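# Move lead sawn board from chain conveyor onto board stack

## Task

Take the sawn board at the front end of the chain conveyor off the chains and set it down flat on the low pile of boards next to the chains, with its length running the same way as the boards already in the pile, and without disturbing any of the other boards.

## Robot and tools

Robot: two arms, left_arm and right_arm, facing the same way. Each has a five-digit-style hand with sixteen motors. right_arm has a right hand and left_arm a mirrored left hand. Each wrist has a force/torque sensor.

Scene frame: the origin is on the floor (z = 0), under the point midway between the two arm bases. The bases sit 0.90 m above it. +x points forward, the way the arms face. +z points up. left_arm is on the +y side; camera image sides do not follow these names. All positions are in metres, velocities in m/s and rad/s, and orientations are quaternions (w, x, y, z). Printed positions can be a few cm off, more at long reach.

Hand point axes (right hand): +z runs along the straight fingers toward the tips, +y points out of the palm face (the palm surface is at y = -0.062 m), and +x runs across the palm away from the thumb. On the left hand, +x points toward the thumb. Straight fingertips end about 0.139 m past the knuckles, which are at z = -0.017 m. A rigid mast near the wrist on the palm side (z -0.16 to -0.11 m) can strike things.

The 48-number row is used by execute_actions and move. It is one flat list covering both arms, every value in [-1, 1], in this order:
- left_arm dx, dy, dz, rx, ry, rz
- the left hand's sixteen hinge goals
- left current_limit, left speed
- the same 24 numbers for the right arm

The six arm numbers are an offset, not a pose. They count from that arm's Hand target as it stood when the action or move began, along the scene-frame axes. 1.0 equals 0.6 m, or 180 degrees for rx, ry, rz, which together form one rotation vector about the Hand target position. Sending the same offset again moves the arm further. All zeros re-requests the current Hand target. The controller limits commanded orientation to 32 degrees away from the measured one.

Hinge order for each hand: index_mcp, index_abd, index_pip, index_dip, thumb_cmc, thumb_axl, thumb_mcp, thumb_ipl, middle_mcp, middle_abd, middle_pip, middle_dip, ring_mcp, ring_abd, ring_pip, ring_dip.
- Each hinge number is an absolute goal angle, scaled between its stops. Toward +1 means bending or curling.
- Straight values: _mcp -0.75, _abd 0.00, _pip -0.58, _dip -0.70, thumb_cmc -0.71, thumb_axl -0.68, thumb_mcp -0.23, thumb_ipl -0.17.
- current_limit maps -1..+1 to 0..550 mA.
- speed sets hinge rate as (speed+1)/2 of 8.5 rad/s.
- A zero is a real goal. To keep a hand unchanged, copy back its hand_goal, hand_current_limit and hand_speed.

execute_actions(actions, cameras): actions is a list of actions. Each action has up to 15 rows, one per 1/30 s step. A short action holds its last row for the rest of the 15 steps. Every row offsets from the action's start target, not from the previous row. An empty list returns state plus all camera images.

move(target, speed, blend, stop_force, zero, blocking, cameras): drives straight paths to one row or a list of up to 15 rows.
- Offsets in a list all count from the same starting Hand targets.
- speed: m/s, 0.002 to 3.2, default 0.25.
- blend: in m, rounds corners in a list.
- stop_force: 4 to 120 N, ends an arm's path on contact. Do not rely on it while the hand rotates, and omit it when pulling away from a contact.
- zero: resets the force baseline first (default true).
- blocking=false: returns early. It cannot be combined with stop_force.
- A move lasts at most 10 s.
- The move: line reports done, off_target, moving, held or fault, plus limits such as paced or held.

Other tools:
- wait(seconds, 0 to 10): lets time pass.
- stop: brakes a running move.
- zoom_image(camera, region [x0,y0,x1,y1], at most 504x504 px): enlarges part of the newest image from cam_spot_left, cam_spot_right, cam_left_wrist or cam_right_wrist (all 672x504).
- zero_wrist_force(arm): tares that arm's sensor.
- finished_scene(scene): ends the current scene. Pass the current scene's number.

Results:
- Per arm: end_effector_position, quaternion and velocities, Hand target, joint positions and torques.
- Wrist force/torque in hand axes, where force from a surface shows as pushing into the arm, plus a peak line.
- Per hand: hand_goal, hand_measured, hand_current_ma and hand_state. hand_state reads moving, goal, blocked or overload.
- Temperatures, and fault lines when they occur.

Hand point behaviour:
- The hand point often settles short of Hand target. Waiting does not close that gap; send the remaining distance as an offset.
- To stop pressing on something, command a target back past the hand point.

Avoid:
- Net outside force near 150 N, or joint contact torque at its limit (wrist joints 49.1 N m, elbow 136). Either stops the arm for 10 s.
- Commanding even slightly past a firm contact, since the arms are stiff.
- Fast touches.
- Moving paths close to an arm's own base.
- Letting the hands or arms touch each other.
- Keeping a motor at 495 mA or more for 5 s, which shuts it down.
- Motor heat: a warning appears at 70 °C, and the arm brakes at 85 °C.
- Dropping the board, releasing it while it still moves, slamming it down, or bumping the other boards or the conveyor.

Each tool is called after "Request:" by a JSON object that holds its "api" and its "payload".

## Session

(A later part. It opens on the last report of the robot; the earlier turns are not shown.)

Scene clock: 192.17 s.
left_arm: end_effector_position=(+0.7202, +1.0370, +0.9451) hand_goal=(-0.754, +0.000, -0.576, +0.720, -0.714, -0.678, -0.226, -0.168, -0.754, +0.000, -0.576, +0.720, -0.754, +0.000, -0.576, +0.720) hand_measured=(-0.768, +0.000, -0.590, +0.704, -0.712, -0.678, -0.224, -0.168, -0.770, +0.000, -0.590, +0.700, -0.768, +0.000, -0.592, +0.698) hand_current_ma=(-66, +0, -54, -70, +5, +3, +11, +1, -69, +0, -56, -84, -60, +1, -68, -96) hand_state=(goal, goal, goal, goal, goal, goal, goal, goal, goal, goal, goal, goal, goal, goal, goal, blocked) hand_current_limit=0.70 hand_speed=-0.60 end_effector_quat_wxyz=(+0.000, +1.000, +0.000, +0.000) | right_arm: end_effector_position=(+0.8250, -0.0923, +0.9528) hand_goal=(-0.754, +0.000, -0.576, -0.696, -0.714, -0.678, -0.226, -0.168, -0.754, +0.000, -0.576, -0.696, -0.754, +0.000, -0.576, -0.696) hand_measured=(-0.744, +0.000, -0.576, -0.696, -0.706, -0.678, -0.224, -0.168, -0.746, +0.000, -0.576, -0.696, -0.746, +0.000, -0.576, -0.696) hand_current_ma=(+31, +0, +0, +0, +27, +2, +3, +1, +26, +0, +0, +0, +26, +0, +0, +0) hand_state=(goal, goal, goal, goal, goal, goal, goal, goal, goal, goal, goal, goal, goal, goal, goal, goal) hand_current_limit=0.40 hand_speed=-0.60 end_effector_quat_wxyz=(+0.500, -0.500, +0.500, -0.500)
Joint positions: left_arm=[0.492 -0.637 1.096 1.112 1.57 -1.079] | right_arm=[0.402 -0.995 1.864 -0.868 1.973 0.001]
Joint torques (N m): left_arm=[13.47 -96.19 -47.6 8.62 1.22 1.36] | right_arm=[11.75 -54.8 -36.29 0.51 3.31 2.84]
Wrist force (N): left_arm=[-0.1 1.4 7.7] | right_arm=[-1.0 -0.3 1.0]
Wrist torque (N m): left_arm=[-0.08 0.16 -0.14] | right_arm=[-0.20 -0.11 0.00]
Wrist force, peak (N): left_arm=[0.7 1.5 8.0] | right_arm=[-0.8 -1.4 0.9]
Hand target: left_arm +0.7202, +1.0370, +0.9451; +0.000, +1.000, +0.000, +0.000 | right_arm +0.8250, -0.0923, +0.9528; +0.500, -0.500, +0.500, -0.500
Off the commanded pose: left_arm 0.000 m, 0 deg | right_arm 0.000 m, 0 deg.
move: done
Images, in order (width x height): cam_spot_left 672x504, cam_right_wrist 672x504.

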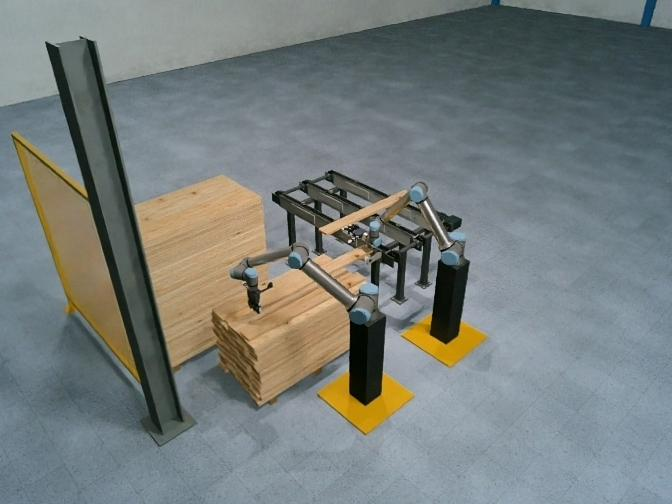

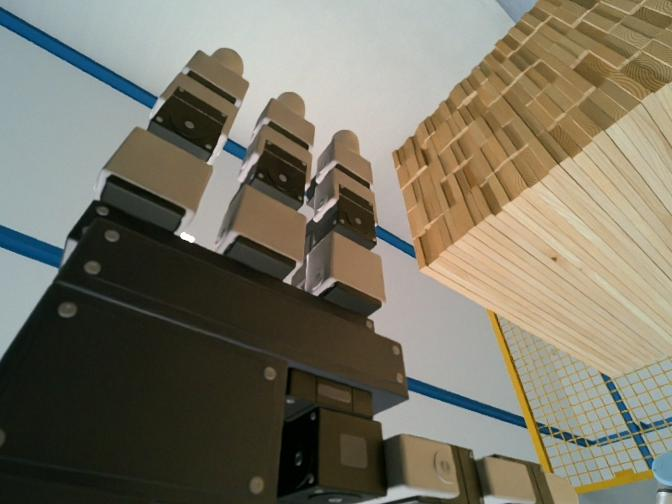

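Request:
{"api": "move", "payload": {"target": [[0,0,0,0,0,0,-0.754,0,-0.576,0.72,-0.714,-0.678,-0.226,-0.168,-0.754,0,-0.576,0.72,-0.754,0,-0.576,0.72,0.7,-0.6,0,0,0.2,0,0,0,-0.753,0,0.737,-0.696,0.571,-0.678,-0.226,-0.168,-0.753,0,0.737,-0.696,-0.753,0,0.737,-0.696,0.75,-0.6],[0,0,0,0,0,0,-0.754,0,-0.576,0.72,-0.714,-0.678,-0.226,-0.168,-0.754,0,-0.576,0.72,-0.754,0,-0.576,0.72,0.7,-0.6,-0.2,0.0,0.42,0,0.5,0,-0.753,0,0.737,-0.696,0.571,-0.678,-0.226,-0.168,-0.753,0,0.737,-0.696,-0.753,0,0.737,-0.696,0.75,-0.6],[0,0,0,0,0,0,-0.754,0,-0.576,0.72,-0.714,-0.678,-0.226,-0.168,-0.754,0,-0.576,0.72,-0.754,0,-0.576,0.72,0.7,-0.6,-0.33,0.1,0.42,0.3849,0.3849,-0.3849,-0.753,0,0.737,-0.696,0.571,-0.678,-0.226,-0.168,-0.753,0,0.737,-0.696,-0.753,0,0.737,-0.696,0.75,-0.6],[0,0,0,0,0,0,-0.754,0,-0.576,0.72,-0.714,-0.678,-0.226,-0.168,-0.754,0,-0.576,0.72,-0.754,0,-0.576,0.72,0.7,-0.6,-0.383,0.204,0.35,0.7071,0,-0.7071,-0.753,0,0.737,-0.696,0.571,-0.678,-0.226,-0.168,-0.753,0,0.737,-0.696,-0.753,0,0.737,-0.696,0.75,-0.6]], "speed": 0.5, "blend": [0.03,0.03,0.03,0], "cameras": ["cam_left_wrist","cam_right_wrist"]}}

Scene clock: 227.93 s.
left_arm: end_effector_position=(+0.7202, +1.0370, +0.9451) hand_goal=(-0.754, +0.000, -0.576, +0.720, -0.714, -0.678, -0.226, -0.168, -0.754, +0.000, -0.576, +0.720, -0.754, +0.000, -0.576, +0.720) hand_measured=(-0.768, +0.000, -0.590, +0.704, -0.712, -0.678, -0.224, -0.168, -0.770, +0.000, -0.590, +0.700, -0.768, +0.000, -0.592, +0.698) hand_current_ma=(-66, +0, -54, -70, +5, +3, +11, +1, -69, +0, -56, -84, -60, +1, -68, -96) hand_state=(goal, goal, goal, goal, goal, goal, goal, goal, goal, goal, goal, goal, goal, goal, goal, blocked) hand_current_limit=0.70 hand_speed=-0.60 end_effector_quat_wxyz=(+0.000, +1.000, +0.000, +0.000) | right_arm: end_effector_position=(+0.5952, +0.0301, +1.1628) hand_goal=(-0.754, +0.000, +0.736, -0.696, +0.570, -0.678, -0.226, -0.168, -0.754, +0.000, +0.736, -0.696, -0.754, +0.000, +0.736, -0.696) hand_measured=(-0.754, +0.000, +0.730, -0.696, +0.568, -0.678, -0.224, -0.168, -0.754, +0.000, +0.730, -0.696, -0.754, +0.000, +0.730, -0.696) hand_current_ma=(+2, +0, -14, +0, -5, +2, +7, +1, +2, +0, -15, +0, +2, +0, -15, +0) hand_state=(goal, goal, goal, goal, goal, goal, goal, goal, goal, goal, goal, goal, goal, goal, goal, goal) hand_current_limit=0.75 hand_speed=-0.60 end_effector_quat_wxyz=(+0.000, +0.707, +0.707, +0.000)
Joint positions: left_arm=[0.492 -0.637 1.096 1.112 1.57 -1.079] | right_arm=[0.646 -0.97 1.284 1.256 1.571 3.788]
Joint torques (N m): left_arm=[11.43 -97.77 -46.59 7.88 1.8 0.98] | right_arm=[12.32 -63.24 -43.08 7.37 3.5 3.03]
Wrist force (N): left_arm=[0.2 1.3 8.1] | right_arm=[-0.6 1.0 -1.2]
Wrist torque (N m): left_arm=[-0.13 0.12 -0.10] | right_arm=[0.08 -0.03 0.00]
Wrist force, peak (N): left_arm=[0.2 1.9 8.4] | right_arm=[-0.8 2.5 0.9]
Hand target: left_arm +0.7202, +1.0370, +0.9451; +0.000, +1.000, +0.000, +0.000 | right_arm +0.5952, +0.0301, +1.1628; +0.000, +0.707, +0.707, +0.000
Off the commanded pose: left_arm 0.000 m, 0 deg | right_arm 0.000 m, 0 deg.
move: done
Images, in order (width x height): cam_left_wrist 672x504, cam_right_wrist 672x504.

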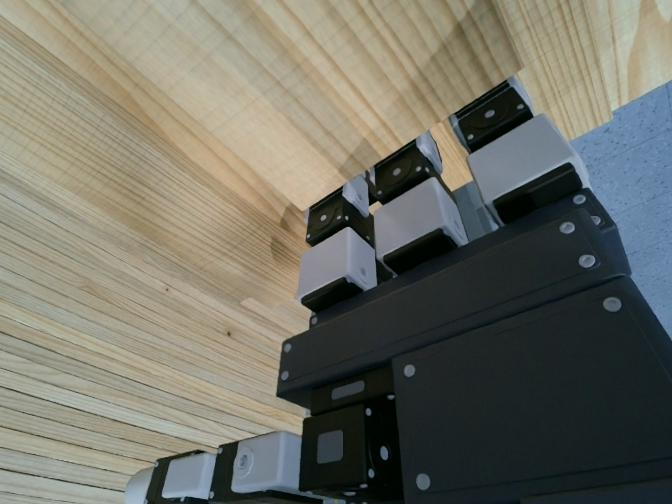

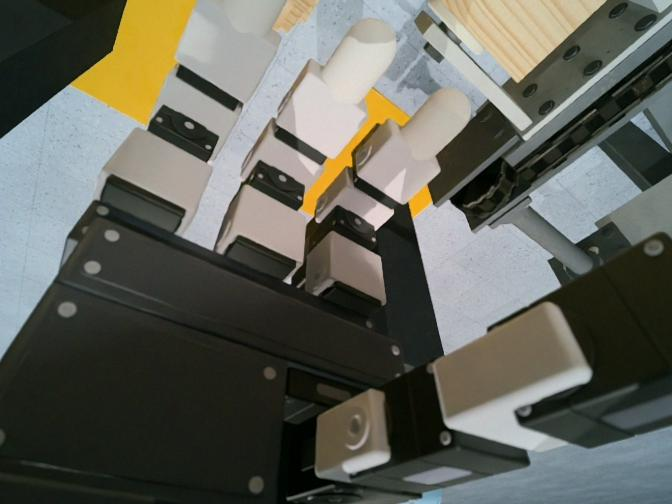

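Request:
{"api": "move", "payload": {"target": [[0,0,0,0,0,0,-0.754,0,-0.576,0.72,-0.714,-0.678,-0.226,-0.168,-0.754,0,-0.576,0.72,-0.754,0,-0.576,0.72,0.7,-0.6,0,0,-0.433,0,0,0,-0.754,0,0.736,-0.696,0.571,-0.678,-0.226,-0.168,-0.754,0,0.736,-0.696,-0.754,0,0.736,-0.696,0.75,-0.6]], "speed": 0.12, "stop_force": 8}}

Request:
{"api": "move", "payload": {"target": [[0,0,0,0,0,0,-0.754,0,-0.576,0.72,-0.714,-0.678,-0.226,-0.168,-0.754,0,-0.576,0.72,-0.754,0,-0.576,0.72,0.7,-0.6,0.19,0,0,0,0,0,-0.754,0,0.736,-0.696,0.571,-0.678,-0.226,-0.168,-0.754,0,0.736,-0.696,-0.754,0,0.736,-0.696,0.75,-0.6]], "speed": 0.04, "stop_force": 4, "cameras": ["cam_right_wrist"]}}

Scene clock: 243.87 s.
left_arm: end_effector_position=(+0.7202, +1.0370, +0.9451) hand_goal=(-0.754, +0.000, -0.576, +0.720, -0.714, -0.678, -0.226, -0.168, -0.754, +0.000, -0.576, +0.720, -0.754, +0.000, -0.576, +0.720) hand_measured=(-0.768, +0.000, -0.590, +0.704, -0.712, -0.678, -0.224, -0.168, -0.770, +0.000, -0.590, +0.700, -0.768, +0.000, -0.592, +0.698) hand_current_ma=(-66, +0, -54, -70, +5, +3, +11, +1, -69, +0, -56, -84, -60, +1, -68, -96) hand_state=(goal, goal, goal, goal, goal, goal, goal, goal, goal, goal, goal, goal, goal, goal, goal, blocked) hand_current_limit=0.70 hand_speed=-0.60 end_effector_quat_wxyz=(+0.000, +1.000, +0.000, +0.000) | right_arm: end_effector_position=(+0.5952, +0.0301, +0.9030) hand_goal=(-0.754, +0.000, +0.736, -0.696, +0.570, -0.678, -0.226, -0.168, -0.754, +0.000, +0.736, -0.696, -0.754, +0.000, +0.736, -0.696) hand_measured=(-0.754, +0.000, +0.730, -0.696, +0.568, -0.678, -0.224, -0.168, -0.754, +0.000, +0.730, -0.696, -0.754, +0.000, +0.730, -0.696) hand_current_ma=(+2, +0, -14, +0, -5, +2, +8, +1, +2, +0, -15, +0, +2, +0, -15, +0) hand_state=(goal, goal, goal, goal, goal, goal, goal, goal, goal, goal, goal, goal, goal, goal, goal, goal) hand_current_limit=0.75 hand_speed=-0.60 end_effector_quat_wxyz=(+0.000, +0.707, +0.707, +0.000)
Joint positions: left_arm=[0.492 -0.637 1.096 1.112 1.57 -1.079] | right_arm=[0.646 -0.764 1.435 0.9 1.571 3.788]
Joint torques (N m): left_arm=[11.78 -97.55 -46.36 7.75 1.82 0.92] | right_arm=[-3.74 -68.82 -21.93 1.81 0.68 -1]
Wrist force (N): left_arm=[-0.1 1.7 7.4] | right_arm=[-0.6 0.9 -0.6]
Wrist torque (N m): left_arm=[-0.05 0.16 -0.14] | right_arm=[0.04 -0.03 0.04]
Wrist force, peak (N): left_arm=[0.0 1.7 8.2] | right_arm=[-0.7 0.6 -2.1]
Hand target: left_arm +0.7202, +1.0370, +0.9451; +0.000, +1.000, +0.000, +0.000 | right_arm +0.5952, +0.0301, +0.9030; +0.000, +0.707, +0.707, +0.000
Off the commanded pose: left_arm 0.000 m, 0 deg | right_arm 0.000 m, 0 deg.
move: done

Scene clock: 247.63 s.
left_arm: end_effector_position=(+0.7202, +1.0370, +0.9451) hand_goal=(-0.754, +0.000, -0.576, +0.720, -0.714, -0.678, -0.226, -0.168, -0.754, +0.000, -0.576, +0.720, -0.754, +0.000, -0.576, +0.720) hand_measured=(-0.780, +0.000, -0.590, +0.704, -0.712, -0.678, -0.224, -0.168, -0.774, +0.000, -0.592, +0.700, -0.768, +0.000, -0.594, +0.694) hand_current_ma=(-116, +0, -54, -65, +5, +3, +11, +1, -95, +0, -65, -84, -60, +1, -78, -116) hand_state=(blocked, goal, goal, goal, goal, goal, goal, goal, blocked, goal, goal, goal, goal, goal, goal, blocked) hand_current_limit=0.70 hand_speed=-0.60 end_effector_quat_wxyz=(+0.000, +1.000, +0.000, +0.000) | right_arm: end_effector_position=(+0.7092, +0.0301, +0.9030) hand_goal=(-0.754, +0.000, +0.736, -0.696, +0.570, -0.678, -0.226, -0.168, -0.754, +0.000, +0.736, -0.696, -0.754, +0.000, +0.736, -0.696) hand_measured=(-0.760, +0.000, +0.730, -0.696, +0.568, -0.678, -0.224, -0.168, -0.760, +0.000, +0.730, -0.696, -0.768, +0.000, +0.730, -0.696) hand_current_ma=(-18, +0, -14, +0, -5, +2, +8, +1, -19, +0, -15, +0, -51, +0, -15, +0) hand_state=(goal, goal, goal, goal, goal, goal, goal, goal, goal, goal, goal, goal, goal, goal, goal, goal) hand_current_limit=0.75 hand_speed=-0.60 end_effector_quat_wxyz=(+0.000, +0.707, +0.707, +0.000)
Joint positions: left_arm=[0.492 -0.637 1.096 1.112 1.57 -1.079] | right_arm=[0.566 -0.655 1.216 1.009 1.571 3.708]
Joint torques (N m): left_arm=[10.4 -97.87 -46.19 7.51 2.03 0.83] | right_arm=[-15.14 -77.23 -40.91 6.01 -2.63 -2.95]
Wrist force (N): left_arm=[0.8 -0.2 7.5] | right_arm=[-2.0 -2.7 -1.2]
Wrist torque (N m): left_arm=[0.01 0.25 -0.16] | right_arm=[0.13 0.00 -0.18]
Wrist force, peak (N): left_arm=[0.1 1.4 8.2] | right_arm=[-0.8 -3.5 -2.2]
Hand target: left_arm +0.7202, +1.0370, +0.9451; +0.000, +1.000, +0.000, +0.000 | right_arm +0.7092, +0.0301, +0.9030; +0.000, +0.707, +0.707, +0.000
Off the commanded pose: left_arm 0.000 m, 0 deg | right_arm 0.000 m, 0 deg.
move: done
Images, in order (width x height): cam_right_wrist 672x504.

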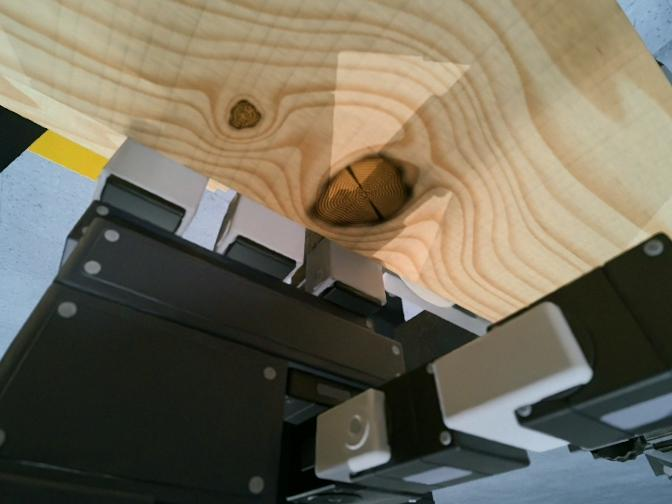

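Request:
{"api": "move", "payload": {"target": [[0,0,0,0,0,0,-0.754,0,-0.576,0.72,-0.714,-0.678,-0.226,-0.168,-0.754,0,-0.576,0.72,-0.754,0,-0.576,0.72,0.7,-0.6,-0.008,0,0.016,0,0,0,-0.75,0,0.77,-0.68,0.571,-0.678,-0.226,-0.168,-0.75,0,0.77,-0.68,-0.75,0,0.77,-0.68,0.75,-0.6]], "speed": 0.03}}

Request:
{"api": "move", "payload": {"target": [[0,0,0,0,0,0,-0.754,0,-0.576,0.72,-0.714,-0.678,-0.226,-0.168,-0.754,0,-0.576,0.72,-0.754,0,-0.576,0.72,0.7,-0.6,0,0,0,0,0,0,-0.74,0,0.77,-0.66,0.571,-0.678,0.58,-0.168,-0.74,0,0.77,-0.66,-0.74,0,0.77,-0.66,0.75,-0.6]], "speed": 0.03, "cameras": ["cam_right_wrist"]}}

Scene clock: 257.00 s.
left_arm: end_effector_position=(+0.7202, +1.0370, +0.9451) hand_goal=(-0.754, +0.000, -0.576, +0.720, -0.714, -0.678, -0.226, -0.168, -0.754, +0.000, -0.576, +0.720, -0.754, +0.000, -0.576, +0.720) hand_measured=(-0.780, +0.000, -0.596, +0.696, -0.712, -0.678, -0.224, -0.168, -0.774, +0.000, -0.592, +0.700, -0.766, +0.000, -0.590, +0.706) hand_current_ma=(-116, +0, -83, -107, +5, +3, +11, +1, -95, +0, -65, -84, -56, +1, -62, -58) hand_state=(blocked, goal, goal, blocked, goal, goal, goal, goal, blocked, goal, goal, goal, goal, goal, goal, goal) hand_current_limit=0.70 hand_speed=-0.60 end_effector_quat_wxyz=(+0.000, +1.000, +0.000, +0.000) | right_arm: end_effector_position=(+0.7045, +0.0301, +0.9125) hand_goal=(-0.750, +0.000, +0.770, -0.680, +0.570, -0.678, -0.226, -0.168, -0.750, +0.000, +0.770, -0.680, -0.750, +0.000, +0.770, -0.680) hand_measured=(-0.782, +0.000, +0.734, -0.692, +0.568, -0.678, -0.224, -0.168, -0.778, +0.000, +0.732, -0.690, -0.778, +0.000, +0.734, -0.690) hand_current_ma=(-121, +0, -133, -37, -5, +2, +8, +1, -107, +0, -137, -31, -105, +0, -130, -29) hand_state=(blocked, goal, blocked, goal, goal, goal, goal, goal, blocked, goal, blocked, goal, blocked, goal, blocked, goal) hand_current_limit=0.75 hand_speed=-0.60 end_effector_quat_wxyz=(+0.000, +0.707, +0.707, +0.000)
Joint positions: left_arm=[0.492 -0.637 1.096 1.112 1.57 -1.079] | right_arm=[0.569 -0.669 1.224 1.015 1.571 3.711]
Joint torques (N m): left_arm=[9.59 -99.22 -45.91 7.35 1.68 0.59] | right_arm=[10.05 -117.97 -27.64 7.84 -2.17 2.88]
Wrist force (N): left_arm=[0.1 1.2 6.8] | right_arm=[-1.0 1.0 8.4]
Wrist torque (N m): left_arm=[0.07 -0.06 -0.05] | right_arm=[-0.13 -0.19 0.04]
Wrist force, peak (N): left_arm=[0.4 -0.2 8.3] | right_arm=[-1.1 0.9 8.5]
Hand target: left_arm +0.7202, +1.0370, +0.9451; +0.000, +1.000, +0.000, +0.000 | right_arm +0.7044, +0.0301, +0.9126; +0.000, +0.707, +0.707, +0.000
Off the commanded pose: left_arm 0.000 m, 0 deg | right_arm 0.000 m, 0 deg.
move: done

Scene clock: 257.97 s.
left_arm: end_effector_position=(+0.7202, +1.0370, +0.9451) hand_goal=(-0.754, +0.000, -0.576, +0.720, -0.714, -0.678, -0.226, -0.168, -0.754, +0.000, -0.576, +0.720, -0.754, +0.000, -0.576, +0.720) hand_measured=(-0.780, +0.000, -0.598, +0.692, -0.712, -0.678, -0.224, -0.168, -0.774, +0.000, -0.592, +0.700, -0.766, +0.000, -0.588, +0.712) hand_current_ma=(-116, +0, -93, -126, +5, +3, +11, +1, -95, +0, -65, -83, -56, +1, -49, -34) hand_state=(blocked, goal, blocked, blocked, goal, goal, goal, goal, blocked, goal, goal, goal, goal, goal, goal, goal) hand_current_limit=0.70 hand_speed=-0.60 end_effector_quat_wxyz=(+0.000, +1.000, +0.000, +0.000) | right_arm: end_effector_position=(+0.7044, +0.0301, +0.9126) hand_goal=(-0.740, +0.000, +0.770, -0.660, +0.570, -0.678, +0.580, -0.168, -0.740, +0.000, +0.770, -0.660, -0.740, +0.000, +0.770, -0.660) hand_measured=(-0.784, +0.002, +0.728, -0.690, +0.568, -0.678, +0.472, -0.188, -0.780, +0.000, +0.726, -0.688, -0.780, +0.000, +0.728, -0.686) hand_current_ma=(-175, +3, -154, -109, -5, +2, -481, -95, -158, +0, -161, -97, -155, +0, -153, -94) hand_state=(blocked, goal, blocked, blocked, goal, goal, blocked, blocked, blocked, goal, blocked, blocked, blocked, goal, blocked, blocked) hand_current_limit=0.75 hand_speed=-0.60 end_effector_quat_wxyz=(+0.000, +0.707, +0.707, +0.000)
Joint positions: left_arm=[0.492 -0.637 1.096 1.112 1.57 -1.079] | right_arm=[0.569 -0.669 1.224 1.015 1.571 3.711]
Joint torques (N m): left_arm=[8.59 -98.07 -45.88 7.61 1.78 0.72] | right_arm=[11.49 -115.88 -29.14 7.44 -1.8 2.8]
Wrist force (N): left_arm=[0.6 0.9 6.2] | right_arm=[-0.9 1.1 8.4]
Wrist torque (N m): left_arm=[0.04 -0.19 0.02] | right_arm=[-0.18 -0.24 -0.04]
Wrist force, peak (N): left_arm=[0.4 0.9 7.0] | right_arm=[-1.2 0.8 8.7]
Hand target: left_arm +0.7202, +1.0370, +0.9451; +0.000, +1.000, +0.000, +0.000 | right_arm +0.7044, +0.0301, +0.9126; +0.000, +0.707, +0.707, +0.000
Off the commanded pose: left_arm 0.000 m, 0 deg | right_arm 0.000 m, 0 deg.
move: done
Images, in order (width x height): cam_right_wrist 672x504.

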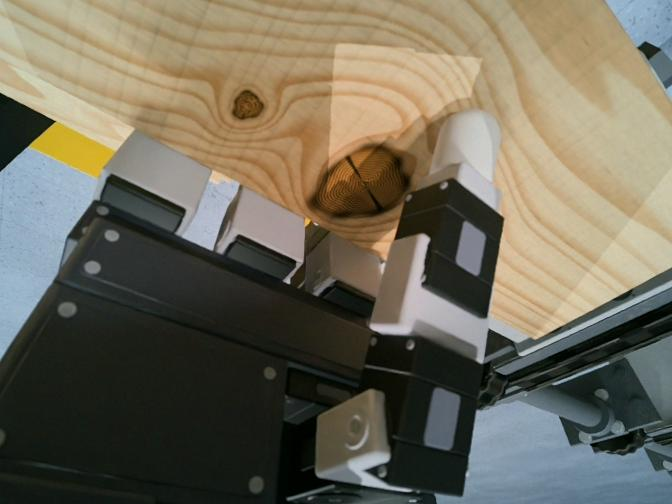

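Request:
{"api": "move", "payload": {"target": [[0,0,0.06,0,0,0,-0.754,0,-0.576,0.72,-0.714,-0.678,-0.226,-0.168,-0.754,0,-0.576,0.72,-0.754,0,-0.576,0.72,0.7,-0.6,0,0,0.06,0,0,0,-0.74,0,0.77,-0.66,0.571,-0.678,0.53,-0.168,-0.74,0,0.77,-0.66,-0.74,0,0.77,-0.66,0.75,-0.6],[0.117,0.275,0.06,0,0,0,-0.754,0,-0.576,0.72,-0.714,-0.678,-0.226,-0.168,-0.754,0,-0.576,0.72,-0.754,0,-0.576,0.72,0.7,-0.6,0.083,0.275,0.06,0,0,0,-0.74,0,0.77,-0.66,0.571,-0.678,0.53,-0.168,-0.74,0,0.77,-0.66,-0.74,0,0.77,-0.66,0.75,-0.6]], "speed": [0.06,0.07], "cameras": ["all"]}}

Request:
{"api": "zoom_image", "payload": {"camera": "cam_spot_left", "region": [200, 240, 380, 380]}}

Scene clock: 295.63 s.
left_arm: end_effector_position=(+0.7903, +1.2019, +0.9811) hand_goal=(-0.754, +0.000, -0.576, +0.720, -0.714, -0.678, -0.226, -0.168, -0.754, +0.000, -0.576, +0.720, -0.754, +0.000, -0.576, +0.720) hand_measured=(-0.770, +0.000, -0.600, +0.688, -0.712, -0.678, -0.224, -0.168, -0.772, +0.000, -0.592, +0.706, -0.758, +0.000, -0.584, +0.714) hand_current_ma=(-70, +0, -102, -144, +5, +3, +11, +1, -79, +0, -65, -61, -19, +1, -31, -22) hand_state=(goal, goal, blocked, blocked, goal, goal, goal, goal, goal, goal, goal, goal, goal, goal, goal, goal) hand_current_limit=0.70 hand_speed=-0.60 end_effector_quat_wxyz=(-0.001, +1.000, +0.000, +0.000) | right_arm: end_effector_position=(+0.7542, +0.1951, +0.9486) hand_goal=(-0.740, +0.000, +0.770, -0.660, +0.570, -0.678, +0.530, -0.168, -0.740, +0.000, +0.770, -0.660, -0.740, +0.000, +0.770, -0.660) hand_measured=(-0.794, +0.002, +0.728, -0.676, +0.568, -0.678, +0.476, -0.188, -0.782, +0.000, +0.724, -0.688, -0.774, +0.000, +0.718, -0.686) hand_current_ma=(-226, +6, -157, -55, -5, -2, -277, -95, -169, +0, -169, -97, -130, +0, -201, -94) hand_state=(blocked, goal, blocked, goal, goal, goal, blocked, blocked, blocked, goal, blocked, blocked, blocked, goal, blocked, blocked) hand_current_limit=0.75 hand_speed=-0.60 end_effector_quat_wxyz=(+0.000, +0.707, +0.707, +0.000)
Joint positions: left_arm=[0.6 -0.219 0.195 1.595 1.57 -0.971] | right_arm=[0.682 -0.397 0.613 1.354 1.571 3.824]
Joint torques (N m): left_arm=[14.19 -118.89 -52 8 1.91 1.21] | right_arm=[9.79 -100.11 -47.66 8.37 4.06 2.75]
Wrist force (N): left_arm=[0.1 3.3 6.4] | right_arm=[1.2 0.8 8.6]
Wrist torque (N m): left_arm=[-0.03 -0.08 0.00] | right_arm=[-0.27 -0.17 0.27]
Wrist force, peak (N): left_arm=[-0.3 0.6 8.1] | right_arm=[-1.4 0.9 9.7]
Hand target: left_arm +0.7904, +1.2020, +0.9811; +0.000, +1.000, +0.000, +0.000 | right_arm +0.7542, +0.1951, +0.9486; +0.000, +0.707, +0.707, +0.000
Off the commanded pose: left_arm 0.000 m, 0 deg | right_arm 0.000 m, 0 deg.
move: done

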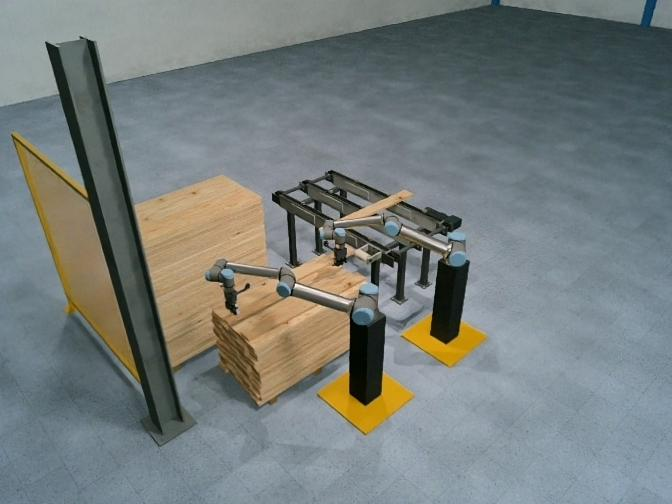

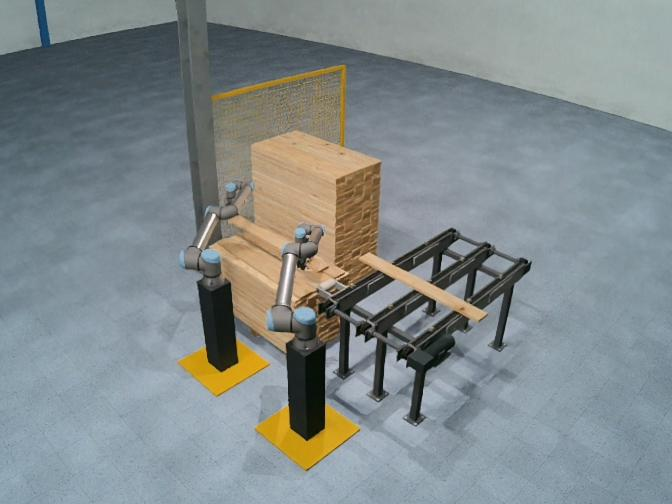

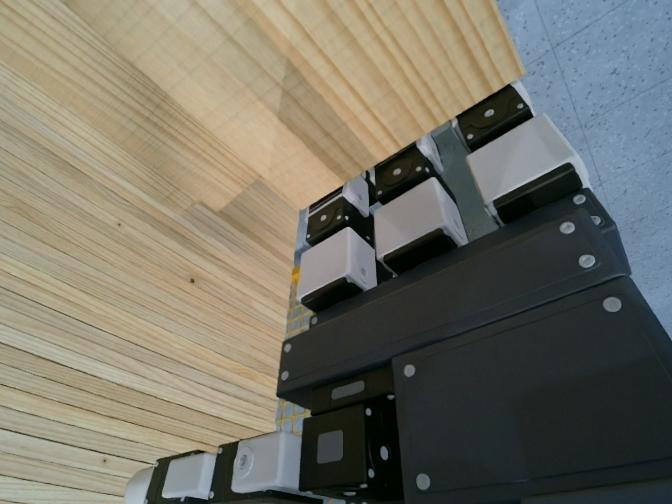

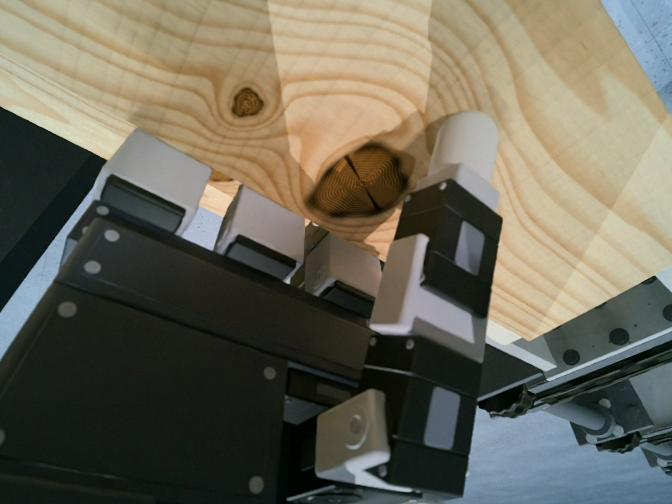

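Scaled by 2.800.

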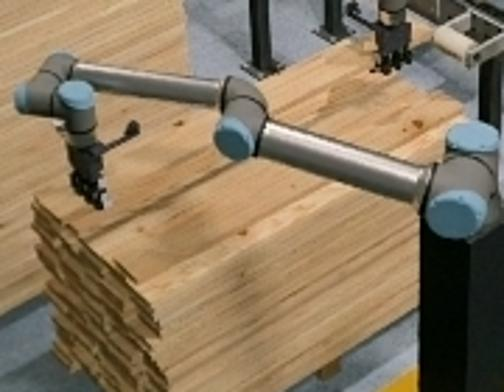

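Request:
{"api": "zoom_image", "payload": {"camera": "cam_right_wrist", "region": [0, 20, 320, 260]}}

Request:
{"api": "zoom_image", "payload": {"camera": "cam_left_wrist", "region": [0, 0, 350, 300]}}

Request:
{"api": "zoom_image", "payload": {"camera": "cam_spot_right", "region": [200, 200, 370, 330]}}

Scaled by 1.575.

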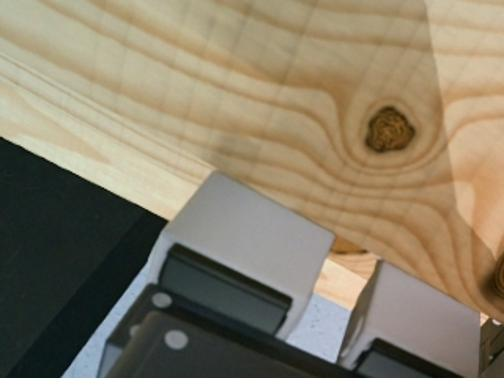

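Scaled by 1.440.

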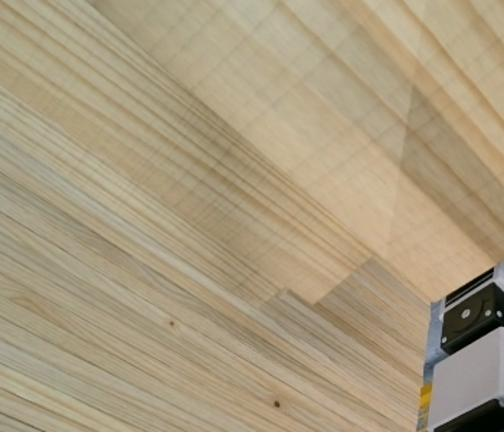

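Scaled by 2.965.

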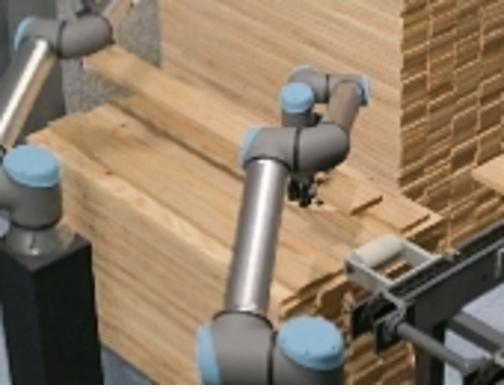

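Request:
{"api": "move", "payload": {"target": [0,0,-0.255,0,0,0,-0.754,0,-0.576,0.72,-0.714,-0.678,-0.226,-0.168,-0.754,0,-0.576,0.72,-0.754,0,-0.576,0.72,0.7,-0.6,0,0,-0.233,0,0,0,-0.74,0,0.77,-0.66,0.571,-0.678,0.53,-0.168,-0.74,0,0.77,-0.66,-0.74,0,0.77,-0.66,0.75,-0.6], "speed": 0.08}}

Request:
{"api": "move", "payload": {"target": [0,0,-0.06,0,0,0,-0.754,0,-0.576,0.72,-0.714,-0.678,-0.226,-0.168,-0.754,0,-0.576,0.72,-0.754,0,-0.576,0.72,0.7,-0.6,0,0,-0.06,0,0,0,-0.74,0,0.77,-0.66,0.571,-0.678,0.53,-0.168,-0.74,0,0.77,-0.66,-0.74,0,0.77,-0.66,0.75,-0.6], "speed": 0.015, "stop_force": 4, "cameras": ["cam_left_wrist","cam_right_wrist"]}}

Scene clock: 330.80 s.
left_arm: end_effector_position=(+0.7903, +1.2020, +0.8282) hand_goal=(-0.754, +0.000, -0.576, +0.720, -0.714, -0.678, -0.226, -0.168, -0.754, +0.000, -0.576, +0.720, -0.754, +0.000, -0.576, +0.720) hand_measured=(-0.768, +0.000, -0.600, +0.686, -0.712, -0.678, -0.224, -0.168, -0.770, +0.000, -0.590, +0.706, -0.758, +0.000, -0.582, +0.716) hand_current_ma=(-63, +0, -102, -150, +5, +3, +11, +1, -72, +0, -61, -61, -14, +1, -20, -19) hand_state=(goal, goal, blocked, blocked, goal, goal, goal, goal, goal, goal, goal, goal, goal, goal, goal, goal) hand_current_limit=0.70 hand_speed=-0.60 end_effector_quat_wxyz=(+0.000, +1.000, +0.000, +0.000) | right_arm: end_effector_position=(+0.7542, +0.1951, +0.8090) hand_goal=(-0.740, +0.000, +0.770, -0.660, +0.570, -0.678, +0.530, -0.168, -0.740, +0.000, +0.770, -0.660, -0.740, +0.000, +0.770, -0.660) hand_measured=(-0.794, +0.002, +0.728, -0.674, +0.570, -0.678, +0.476, -0.188, -0.784, +0.000, +0.722, -0.688, -0.774, -0.002, +0.710, -0.686) hand_current_ma=(-226, +6, -157, -47, -2, -1, -277, -95, -173, +0, -180, -97, -129, -2, -239, -94) hand_state=(blocked, goal, blocked, goal, goal, goal, blocked, blocked, blocked, goal, blocked, blocked, blocked, goal, blocked, blocked) hand_current_limit=0.75 hand_speed=-0.60 end_effector_quat_wxyz=(+0.000, +0.707, +0.707, +0.000)
Joint positions: left_arm=[0.6 -0.147 0.315 1.403 1.57 -0.971] | right_arm=[0.682 -0.288 0.643 1.214 1.571 3.824]
Joint torques (N m): left_arm=[6.14 -119.65 -51.52 0.59 -1.99 -1.73] | right_arm=[5.35 -104.21 -46.94 2.61 3.47 1.18]
Wrist force (N): left_arm=[0.3 2.0 5.6] | right_arm=[0.0 0.3 8.7]
Wrist torque (N m): left_arm=[-0.04 -0.13 0.06] | right_arm=[-0.34 -0.47 0.09]
Wrist force, peak (N): left_arm=[0.3 3.3 7.1] | right_arm=[0.4 0.9 9.9]
Hand target: left_arm +0.7904, +1.2020, +0.8281; +0.000, +1.000, +0.000, +0.000 | right_arm +0.7542, +0.1951, +0.8088; +0.000, +0.707, +0.707, +0.000
Off the commanded pose: left_arm 0.000 m, 0 deg | right_arm 0.000 m, 0 deg.
move: done

Scene clock: 333.53 s.
left_arm: end_effector_position=(+0.7903, +1.2020, +0.8060) hand_goal=(-0.754, +0.000, -0.576, +0.720, -0.714, -0.678, -0.226, -0.168, -0.754, +0.000, -0.576, +0.720, -0.754, +0.000, -0.576, +0.720) hand_measured=(-0.768, +0.002, -0.600, +0.684, -0.712, -0.678, -0.224, -0.168, -0.770, +0.000, -0.588, +0.708, -0.754, +0.002, -0.578, +0.716) hand_current_ma=(-60, +3, -104, -160, +5, +3, +11, +1, -68, +1, -52, -47, -3, +3, -11, -13) hand_state=(goal, goal, blocked, blocked, goal, goal, goal, goal, goal, goal, goal, goal, goal, goal, goal, goal) hand_current_limit=0.70 hand_speed=-0.60 end_effector_quat_wxyz=(+0.000, +1.000, +0.000, +0.000) | right_arm: end_effector_position=(+0.7542, +0.1951, +0.7925) hand_goal=(-0.740, +0.000, +0.770, -0.660, +0.570, -0.678, +0.530, -0.168, -0.740, +0.000, +0.770, -0.660, -0.740, +0.000, +0.770, -0.660) hand_measured=(-0.794, +0.002, +0.728, -0.674, +0.570, -0.678, +0.478, -0.188, -0.786, +0.000, +0.722, -0.686, -0.778, -0.004, +0.708, -0.686) hand_current_ma=(-226, +6, -157, -47, -1, +0, -267, -95, -185, +0, -180, -95, -149, -8, -242, -94) hand_state=(blocked, goal, blocked, goal, goal, goal, blocked, blocked, blocked, goal, blocked, blocked, blocked, goal, blocked, blocked) hand_current_limit=0.75 hand_speed=-0.60 end_effector_quat_wxyz=(+0.000, +0.707, +0.707, +0.000)
Joint positions: left_arm=[0.6 -0.126 0.312 1.386 1.57 -0.971] | right_arm=[0.682 -0.272 0.641 1.201 1.571 3.824]
Joint torques (N m): left_arm=[-0.56 -149.34 -24.88 7.53 -1.93 -0.76] | right_arm=[5.51 -135.46 -33.59 8.07 -0.69 -0.13]
Wrist force (N): left_arm=[0.2 1.8 0.3] | right_arm=[0.9 0.8 8.8]
Wrist torque (N m): left_arm=[0.34 -0.09 0.07] | right_arm=[-0.31 -0.49 0.13]
Wrist force, peak (N): left_arm=[-2.6 2.7 -14.6] | right_arm=[1.5 0.8 8.9]
Hand target: left_arm +0.7903, +1.2020, +0.8060; +0.000, +1.000, +0.000, +0.000 (not the last commanded pose) | right_arm +0.7542, +0.1951, +0.7925; +0.000, +0.707, +0.707, +0.000 (not the last commanded pose)
Off the commanded pose: left_arm 0.014 m, 0 deg | right_arm 0.020 m, 0 deg.
move: contact (left_arm, right_arm)
Images, in order (width x height): cam_left_wrist 672x504, cam_right_wrist 672x504.

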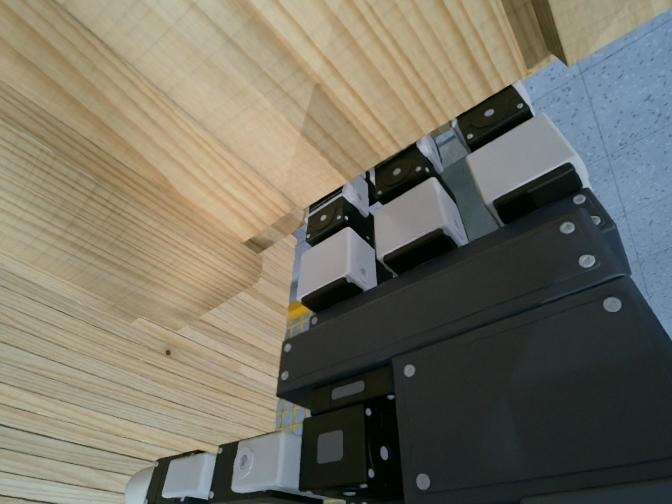

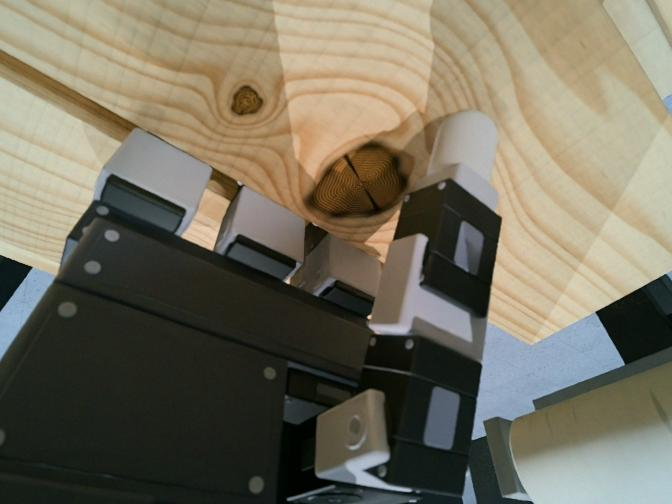

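Request:
{"api": "move", "payload": {"target": [0,0,0.003,0,0,0,-0.754,0,-0.576,0.72,-0.714,-0.678,-0.226,-0.168,-0.754,0,-0.576,0.72,-0.754,0,-0.576,0.72,0.7,-0.6,0,0,0.003,0,0,0,-0.74,0,0.77,-0.66,0.571,-0.678,-0.226,-0.168,-0.74,0,0.77,-0.66,-0.74,0,0.77,-0.66,0.75,-0.85], "speed": 0.02}}

Request:
{"api": "move", "payload": {"target": [0,0,0,0,0,0,-0.754,0,-0.576,0.72,-0.714,-0.678,-0.226,-0.168,-0.754,0,-0.576,0.72,-0.754,0,-0.576,0.72,0.7,-0.6,0,0,0.042,0,0,0,-0.76,0,0.33,-0.69,0.571,-0.678,-0.226,-0.168,-0.76,0,0.33,-0.69,-0.76,0,0.33,-0.69,0.75,-0.92], "speed": 0.02, "cameras": ["cam_left_wrist","cam_right_wrist"]}}

Scene clock: 360.27 s.
left_arm: end_effector_position=(+0.7903, +1.2020, +0.8078) hand_goal=(-0.754, +0.000, -0.576, +0.720, -0.714, -0.678, -0.226, -0.168, -0.754, +0.000, -0.576, +0.720, -0.754, +0.000, -0.576, +0.720) hand_measured=(-0.768, +0.002, -0.600, +0.684, -0.712, -0.678, -0.224, -0.168, -0.770, +0.000, -0.588, +0.708, -0.754, +0.002, -0.578, +0.716) hand_current_ma=(-60, +3, -104, -160, +5, +3, +11, +1, -68, +1, -52, -47, -3, +3, -11, -13) hand_state=(goal, goal, blocked, blocked, goal, goal, goal, goal, goal, goal, goal, goal, goal, goal, goal, goal) hand_current_limit=0.70 hand_speed=-0.60 end_effector_quat_wxyz=(+0.000, +1.000, +0.000, +0.000) | right_arm: end_effector_position=(+0.7542, +0.1951, +0.7943) hand_goal=(-0.740, +0.000, +0.770, -0.660, +0.570, -0.678, -0.226, -0.168, -0.740, +0.000, +0.770, -0.660, -0.740, +0.000, +0.770, -0.660) hand_measured=(-0.794, +0.002, +0.730, -0.674, +0.570, -0.678, -0.216, -0.168, -0.786, +0.000, +0.722, -0.686, -0.778, -0.004, +0.708, -0.686) hand_current_ma=(-224, +6, -149, -47, -1, +0, +44, -3, -185, +0, -180, -89, -149, -8, -242, -94) hand_state=(blocked, goal, blocked, goal, goal, goal, goal, goal, blocked, goal, blocked, blocked, blocked, goal, blocked, blocked) hand_current_limit=0.75 hand_speed=-0.85 end_effector_quat_wxyz=(+0.000, +0.707, +0.707, +0.000)
Joint positions: left_arm=[0.6 -0.128 0.312 1.387 1.57 -0.971] | right_arm=[0.682 -0.274 0.641 1.203 1.571 3.824]
Joint torques (N m): left_arm=[-0.23 -155.99 -26.95 8.11 -1.56 -1.26] | right_arm=[7.02 -134.68 -32.45 8.14 -2.95 0.15]
Wrist force (N): left_arm=[0.5 2.5 5.7] | right_arm=[0.0 0.9 8.6]
Wrist torque (N m): left_arm=[-0.02 -0.17 0.07] | right_arm=[-0.24 -0.33 0.10]
Wrist force, peak (N): left_arm=[0.6 2.7 6.1] | right_arm=[1.2 0.9 9.2]
Hand target: left_arm +0.7903, +1.2020, +0.8078; +0.000, +1.000, +0.000, +0.000 | right_arm +0.7542, +0.1951, +0.7943; +0.000, +0.707, +0.707, +0.000
Off the commanded pose: left_arm 0.000 m, 0 deg | right_arm 0.000 m, 0 deg.
move: done

Scene clock: 362.30 s.
left_arm: end_effector_position=(+0.7903, +1.2020, +0.8078) hand_goal=(-0.754, +0.000, -0.576, +0.720, -0.714, -0.678, -0.226, -0.168, -0.754, +0.000, -0.576, +0.720, -0.754, +0.000, -0.576, +0.720) hand_measured=(-0.770, +0.018, -0.602, +0.682, -0.712, -0.678, -0.224, -0.168, -0.756, +0.000, -0.578, +0.716, -0.754, +0.002, -0.578, +0.716) hand_current_ma=(-72, +67, -115, -168, +5, +3, +11, +1, -6, +1, -10, -14, -3, +3, -11, -13) hand_state=(goal, goal, blocked, blocked, goal, goal, goal, goal, goal, goal, goal, goal, goal, goal, goal, goal) hand_current_limit=0.70 hand_speed=-0.60 end_effector_quat_wxyz=(+0.000, +1.000, +0.000, +0.000) | right_arm: end_effector_position=(+0.7542, +0.1951, +0.8195) hand_goal=(-0.760, +0.000, +0.330, -0.690, +0.570, -0.678, -0.226, -0.168, -0.760, +0.000, +0.330, -0.690, -0.760, +0.000, +0.330, -0.690) hand_measured=(-0.792, +0.012, +0.312, -0.692, +0.570, -0.678, -0.216, -0.168, -0.778, +0.006, +0.314, -0.692, -0.768, +0.002, +0.320, -0.692) hand_current_ma=(-121, +29, -61, -6, -1, +0, +43, -3, -65, +12, -51, -5, -26, +4, -28, -6) hand_state=(blocked, goal, goal, goal, goal, goal, goal, goal, goal, goal, goal, goal, goal, goal, goal, goal) hand_current_limit=0.75 hand_speed=-0.92 end_effector_quat_wxyz=(+0.000, +0.707, +0.707, +0.000)
Joint positions: left_arm=[0.6 -0.128 0.312 1.387 1.57 -0.971] | right_arm=[0.682 -0.298 0.644 1.223 1.571 3.824]
Joint torques (N m): left_arm=[0.82 -154.6 -28.88 6.6 -1.6 -1.03] | right_arm=[5.99 -132.5 -32.82 7.12 -2.48 0.37]
Wrist force (N): left_arm=[1.1 1.0 6.5] | right_arm=[-1.0 -0.5 6.2]
Wrist torque (N m): left_arm=[-0.17 -0.33 0.06] | right_arm=[-0.30 0.04 -0.06]
Wrist force, peak (N): left_arm=[0.7 1.1 7.0] | right_arm=[0.4 0.8 8.8]
Hand target: left_arm +0.7903, +1.2020, +0.8078; +0.000, +1.000, +0.000, +0.000 | right_arm +0.7542, +0.1951, +0.8195; +0.000, +0.707, +0.707, +0.000
Off the commanded pose: left_arm 0.000 m, 0 deg | right_arm 0.000 m, 0 deg.
move: done
Images, in order (width x height): cam_left_wrist 672x504, cam_right_wrist 672x504.

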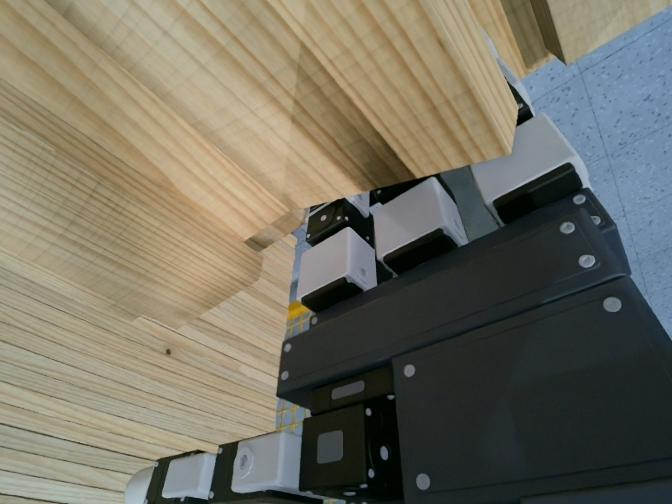

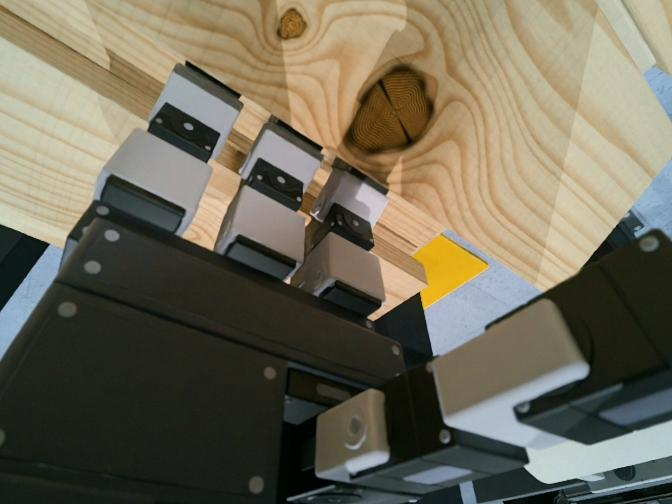

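Request:
{"api": "move", "payload": {"target": [0,0,0,0,0,0,-0.754,0,-0.576,0.72,-0.714,-0.678,-0.226,-0.168,-0.754,0,-0.576,0.72,-0.754,0,-0.576,0.72,0.7,-0.6,-0.042,0,0.033,0,0,0,-0.76,0,-0.07,-0.69,0.571,-0.678,-0.226,-0.168,-0.76,0,-0.07,-0.69,-0.76,0,-0.07,-0.69,0.75,-0.93], "speed": 0.02, "cameras": ["cam_left_wrist","cam_right_wrist"]}}

Scene clock: 373.70 s.
left_arm: end_effector_position=(+0.7904, +1.2020, +0.8078) hand_goal=(-0.754, +0.000, -0.576, +0.720, -0.714, -0.678, -0.226, -0.168, -0.754, +0.000, -0.576, +0.720, -0.754, +0.000, -0.576, +0.720) hand_measured=(-0.766, +0.002, -0.592, +0.702, -0.712, -0.678, -0.224, -0.168, -0.762, -0.002, -0.592, +0.694, -0.760, +0.002, -0.596, +0.692) hand_current_ma=(-56, +9, -63, -74, +5, +3, +12, +1, -31, -6, -67, -115, -25, +6, -84, -127) hand_state=(goal, goal, goal, goal, goal, goal, goal, goal, goal, goal, goal, blocked, goal, goal, goal, blocked) hand_current_limit=0.70 hand_speed=-0.60 end_effector_quat_wxyz=(+0.000, +1.000, +0.000, +0.000) | right_arm: end_effector_position=(+0.7291, +0.1951, +0.8393) hand_goal=(-0.760, +0.000, -0.070, -0.690, +0.570, -0.678, -0.226, -0.168, -0.760, +0.000, -0.070, -0.690, -0.760, +0.000, -0.070, -0.690) hand_measured=(-0.764, +0.004, -0.068, -0.694, +0.570, -0.678, -0.216, -0.168, -0.762, +0.004, -0.068, -0.694, -0.762, +0.002, -0.068, -0.694) hand_current_ma=(-9, +7, +4, -10, -1, +0, +43, -3, -7, +7, +4, -8, -7, +5, +5, -8) hand_state=(goal, goal, goal, goal, goal, goal, goal, goal, goal, goal, goal, goal, goal, goal, goal, goal) hand_current_limit=0.75 hand_speed=-0.93 end_effector_quat_wxyz=(+0.000, +0.707, +0.707, +0.000)
Joint positions: left_arm=[0.6 -0.128 0.312 1.387 1.57 -0.971] | right_arm=[0.698 -0.356 0.728 1.197 1.571 3.84]
Joint torques (N m): left_arm=[0.18 -145.53 -36.45 6.02 -1.56 -1.41] | right_arm=[11.94 -123.62 -27.89 1.92 -0.04 2.71]
Wrist force (N): left_arm=[0.6 2.6 7.1] | right_arm=[-0.7 0.7 -0.9]
Wrist torque (N m): left_arm=[-0.12 0.16 -0.05] | right_arm=[0.06 -0.04 -0.01]
Wrist force, peak (N): left_arm=[1.7 5.1 11.4] | right_arm=[-0.8 2.8 7.2]
Hand target: left_arm +0.7903, +1.2020, +0.8078; +0.000, +1.000, +0.000, +0.000 | right_arm +0.7290, +0.1951, +0.8393; +0.000, +0.707, +0.707, +0.000
Off the commanded pose: left_arm 0.000 m, 0 deg | right_arm 0.000 m, 0 deg.
move: done
Images, in order (width x height): cam_left_wrist 672x504, cam_right_wrist 672x504.

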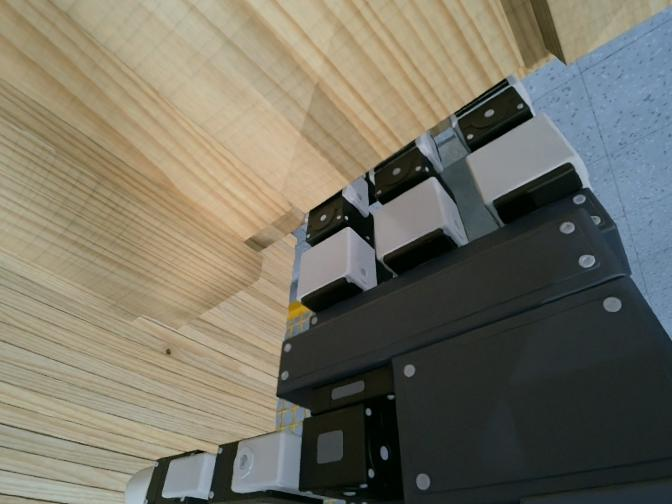

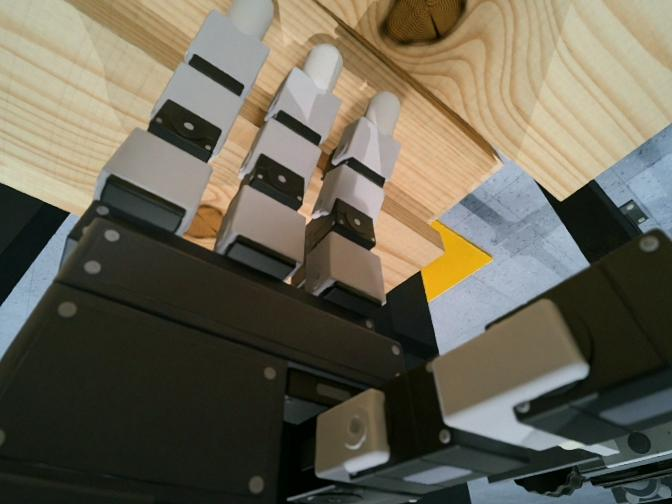

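Request:
{"api": "zoom_image", "payload": {"camera": "cam_right_wrist", "region": [0, 0, 320, 240]}}

Request:
{"api": "zoom_image", "payload": {"camera": "cam_right_wrist", "region": [290, 0, 610, 280]}}

Request:
{"api": "zoom_image", "payload": {"camera": "cam_left_wrist", "region": [330, 0, 600, 200]}}

Scaled by 1.575.

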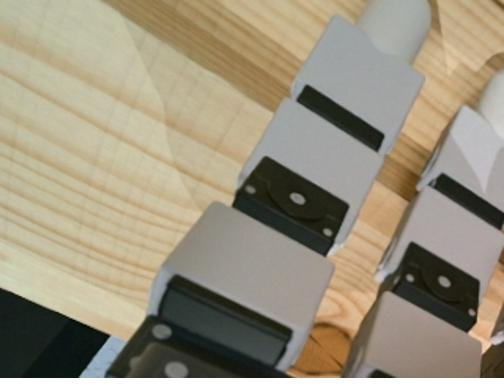

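Scaled by 1.575.

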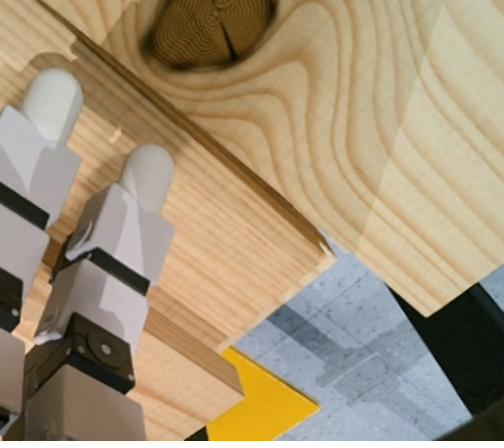

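Scaled by 1.867.

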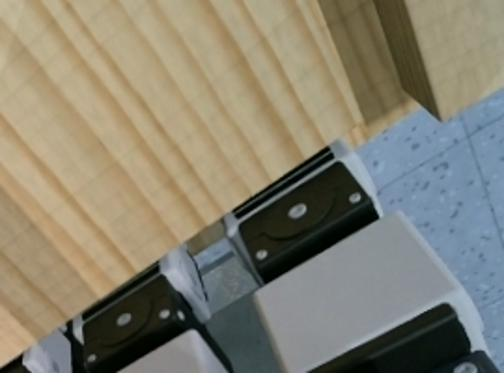

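Request:
{"api": "move", "payload": {"target": [0,0.03,0,0,0,0,-0.754,0,-0.576,0.72,-0.714,-0.678,-0.226,-0.168,-0.754,0,-0.576,0.72,-0.754,0,-0.576,0.72,0.7,-0.6,0,0,0.08,0,0,0,-0.76,0,-0.3,-0.69,0.571,-0.678,-0.226,-0.168,-0.76,0,-0.3,-0.69,-0.76,0,-0.3,-0.69,0.75,-0.8], "speed": 0.04, "cameras": ["cam_left_wrist","cam_right_wrist"]}}

Scene clock: 424.47 s.
left_arm: end_effector_position=(+0.7903, +1.2199, +0.8078) hand_goal=(-0.754, +0.000, -0.576, +0.720, -0.714, -0.678, -0.226, -0.168, -0.754, +0.000, -0.576, +0.720, -0.754, +0.000, -0.576, +0.720) hand_measured=(-0.758, +0.002, -0.592, +0.702, -0.712, -0.678, -0.224, -0.168, -0.752, -0.002, -0.592, +0.694, -0.750, +0.002, -0.596, +0.692) hand_current_ma=(-14, +9, -63, -77, +5, +3, +12, +1, +8, -6, -67, -115, +13, +6, -84, -127) hand_state=(goal, goal, goal, goal, goal, goal, goal, goal, goal, goal, goal, blocked, goal, goal, goal, blocked) hand_current_limit=0.70 hand_speed=-0.60 end_effector_quat_wxyz=(-0.001, +1.000, +0.000, +0.000) | right_arm: end_effector_position=(+0.7290, +0.1951, +0.8873) hand_goal=(-0.760, +0.000, -0.300, -0.690, +0.570, -0.678, -0.226, -0.168, -0.760, +0.000, -0.300, -0.690, -0.760, +0.000, -0.300, -0.690) hand_measured=(-0.762, +0.004, -0.298, -0.694, +0.570, -0.678, -0.216, -0.168, -0.762, +0.004, -0.298, -0.692, -0.762, +0.002, -0.298, -0.694) hand_current_ma=(-6, +7, +6, -9, -1, +0, +43, -3, -5, +7, +6, -7, -5, +5, +7, -8) hand_state=(goal, goal, goal, goal, goal, goal, goal, goal, goal, goal, goal, goal, goal, goal, goal, goal) hand_current_limit=0.75 hand_speed=-0.80 end_effector_quat_wxyz=(+0.000, +0.707, +0.707, +0.000)
Joint positions: left_arm=[0.614 -0.032 0.112 1.491 1.569 -0.957] | right_arm=[0.698 -0.396 0.722 1.244 1.571 3.84]
Joint torques (N m): left_arm=[16.87 -120.41 -52.48 8.23 1.01 1.54] | right_arm=[11.44 -122 -43.37 6.96 3.23 2.2]
Wrist force (N): left_arm=[1.0 5.4 7.2] | right_arm=[-0.8 1.1 -0.7]
Wrist torque (N m): left_arm=[-0.26 0.11 -0.04] | right_arm=[0.09 -0.02 -0.02]
Wrist force, peak (N): left_arm=[0.9 6.3 8.0] | right_arm=[-1.2 0.8 -1.1]
Hand target: left_arm +0.7903, +1.2200, +0.8078; +0.000, +1.000, +0.000, +0.000 | right_arm +0.7290, +0.1951, +0.8873; +0.000, +0.707, +0.707, +0.000
Off the commanded pose: left_arm 0.000 m, 0 deg | right_arm 0.000 m, 0 deg.
move: done
Images, in order (width x height): cam_left_wrist 672x504, cam_right_wrist 672x504.

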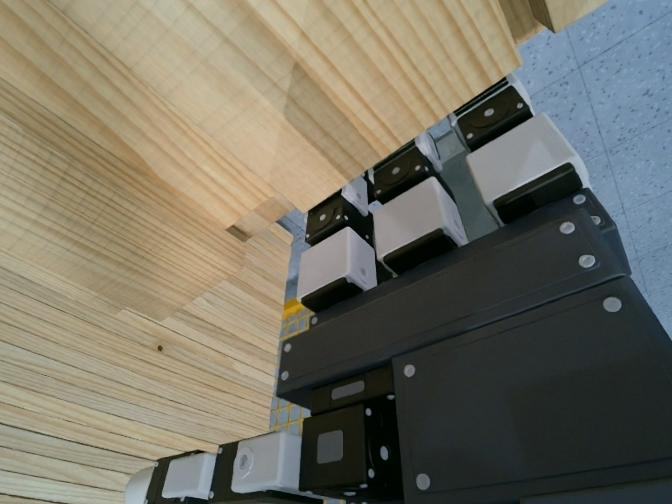

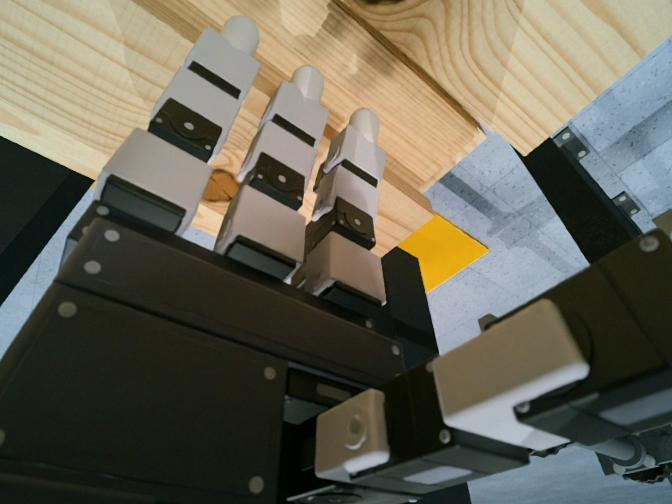

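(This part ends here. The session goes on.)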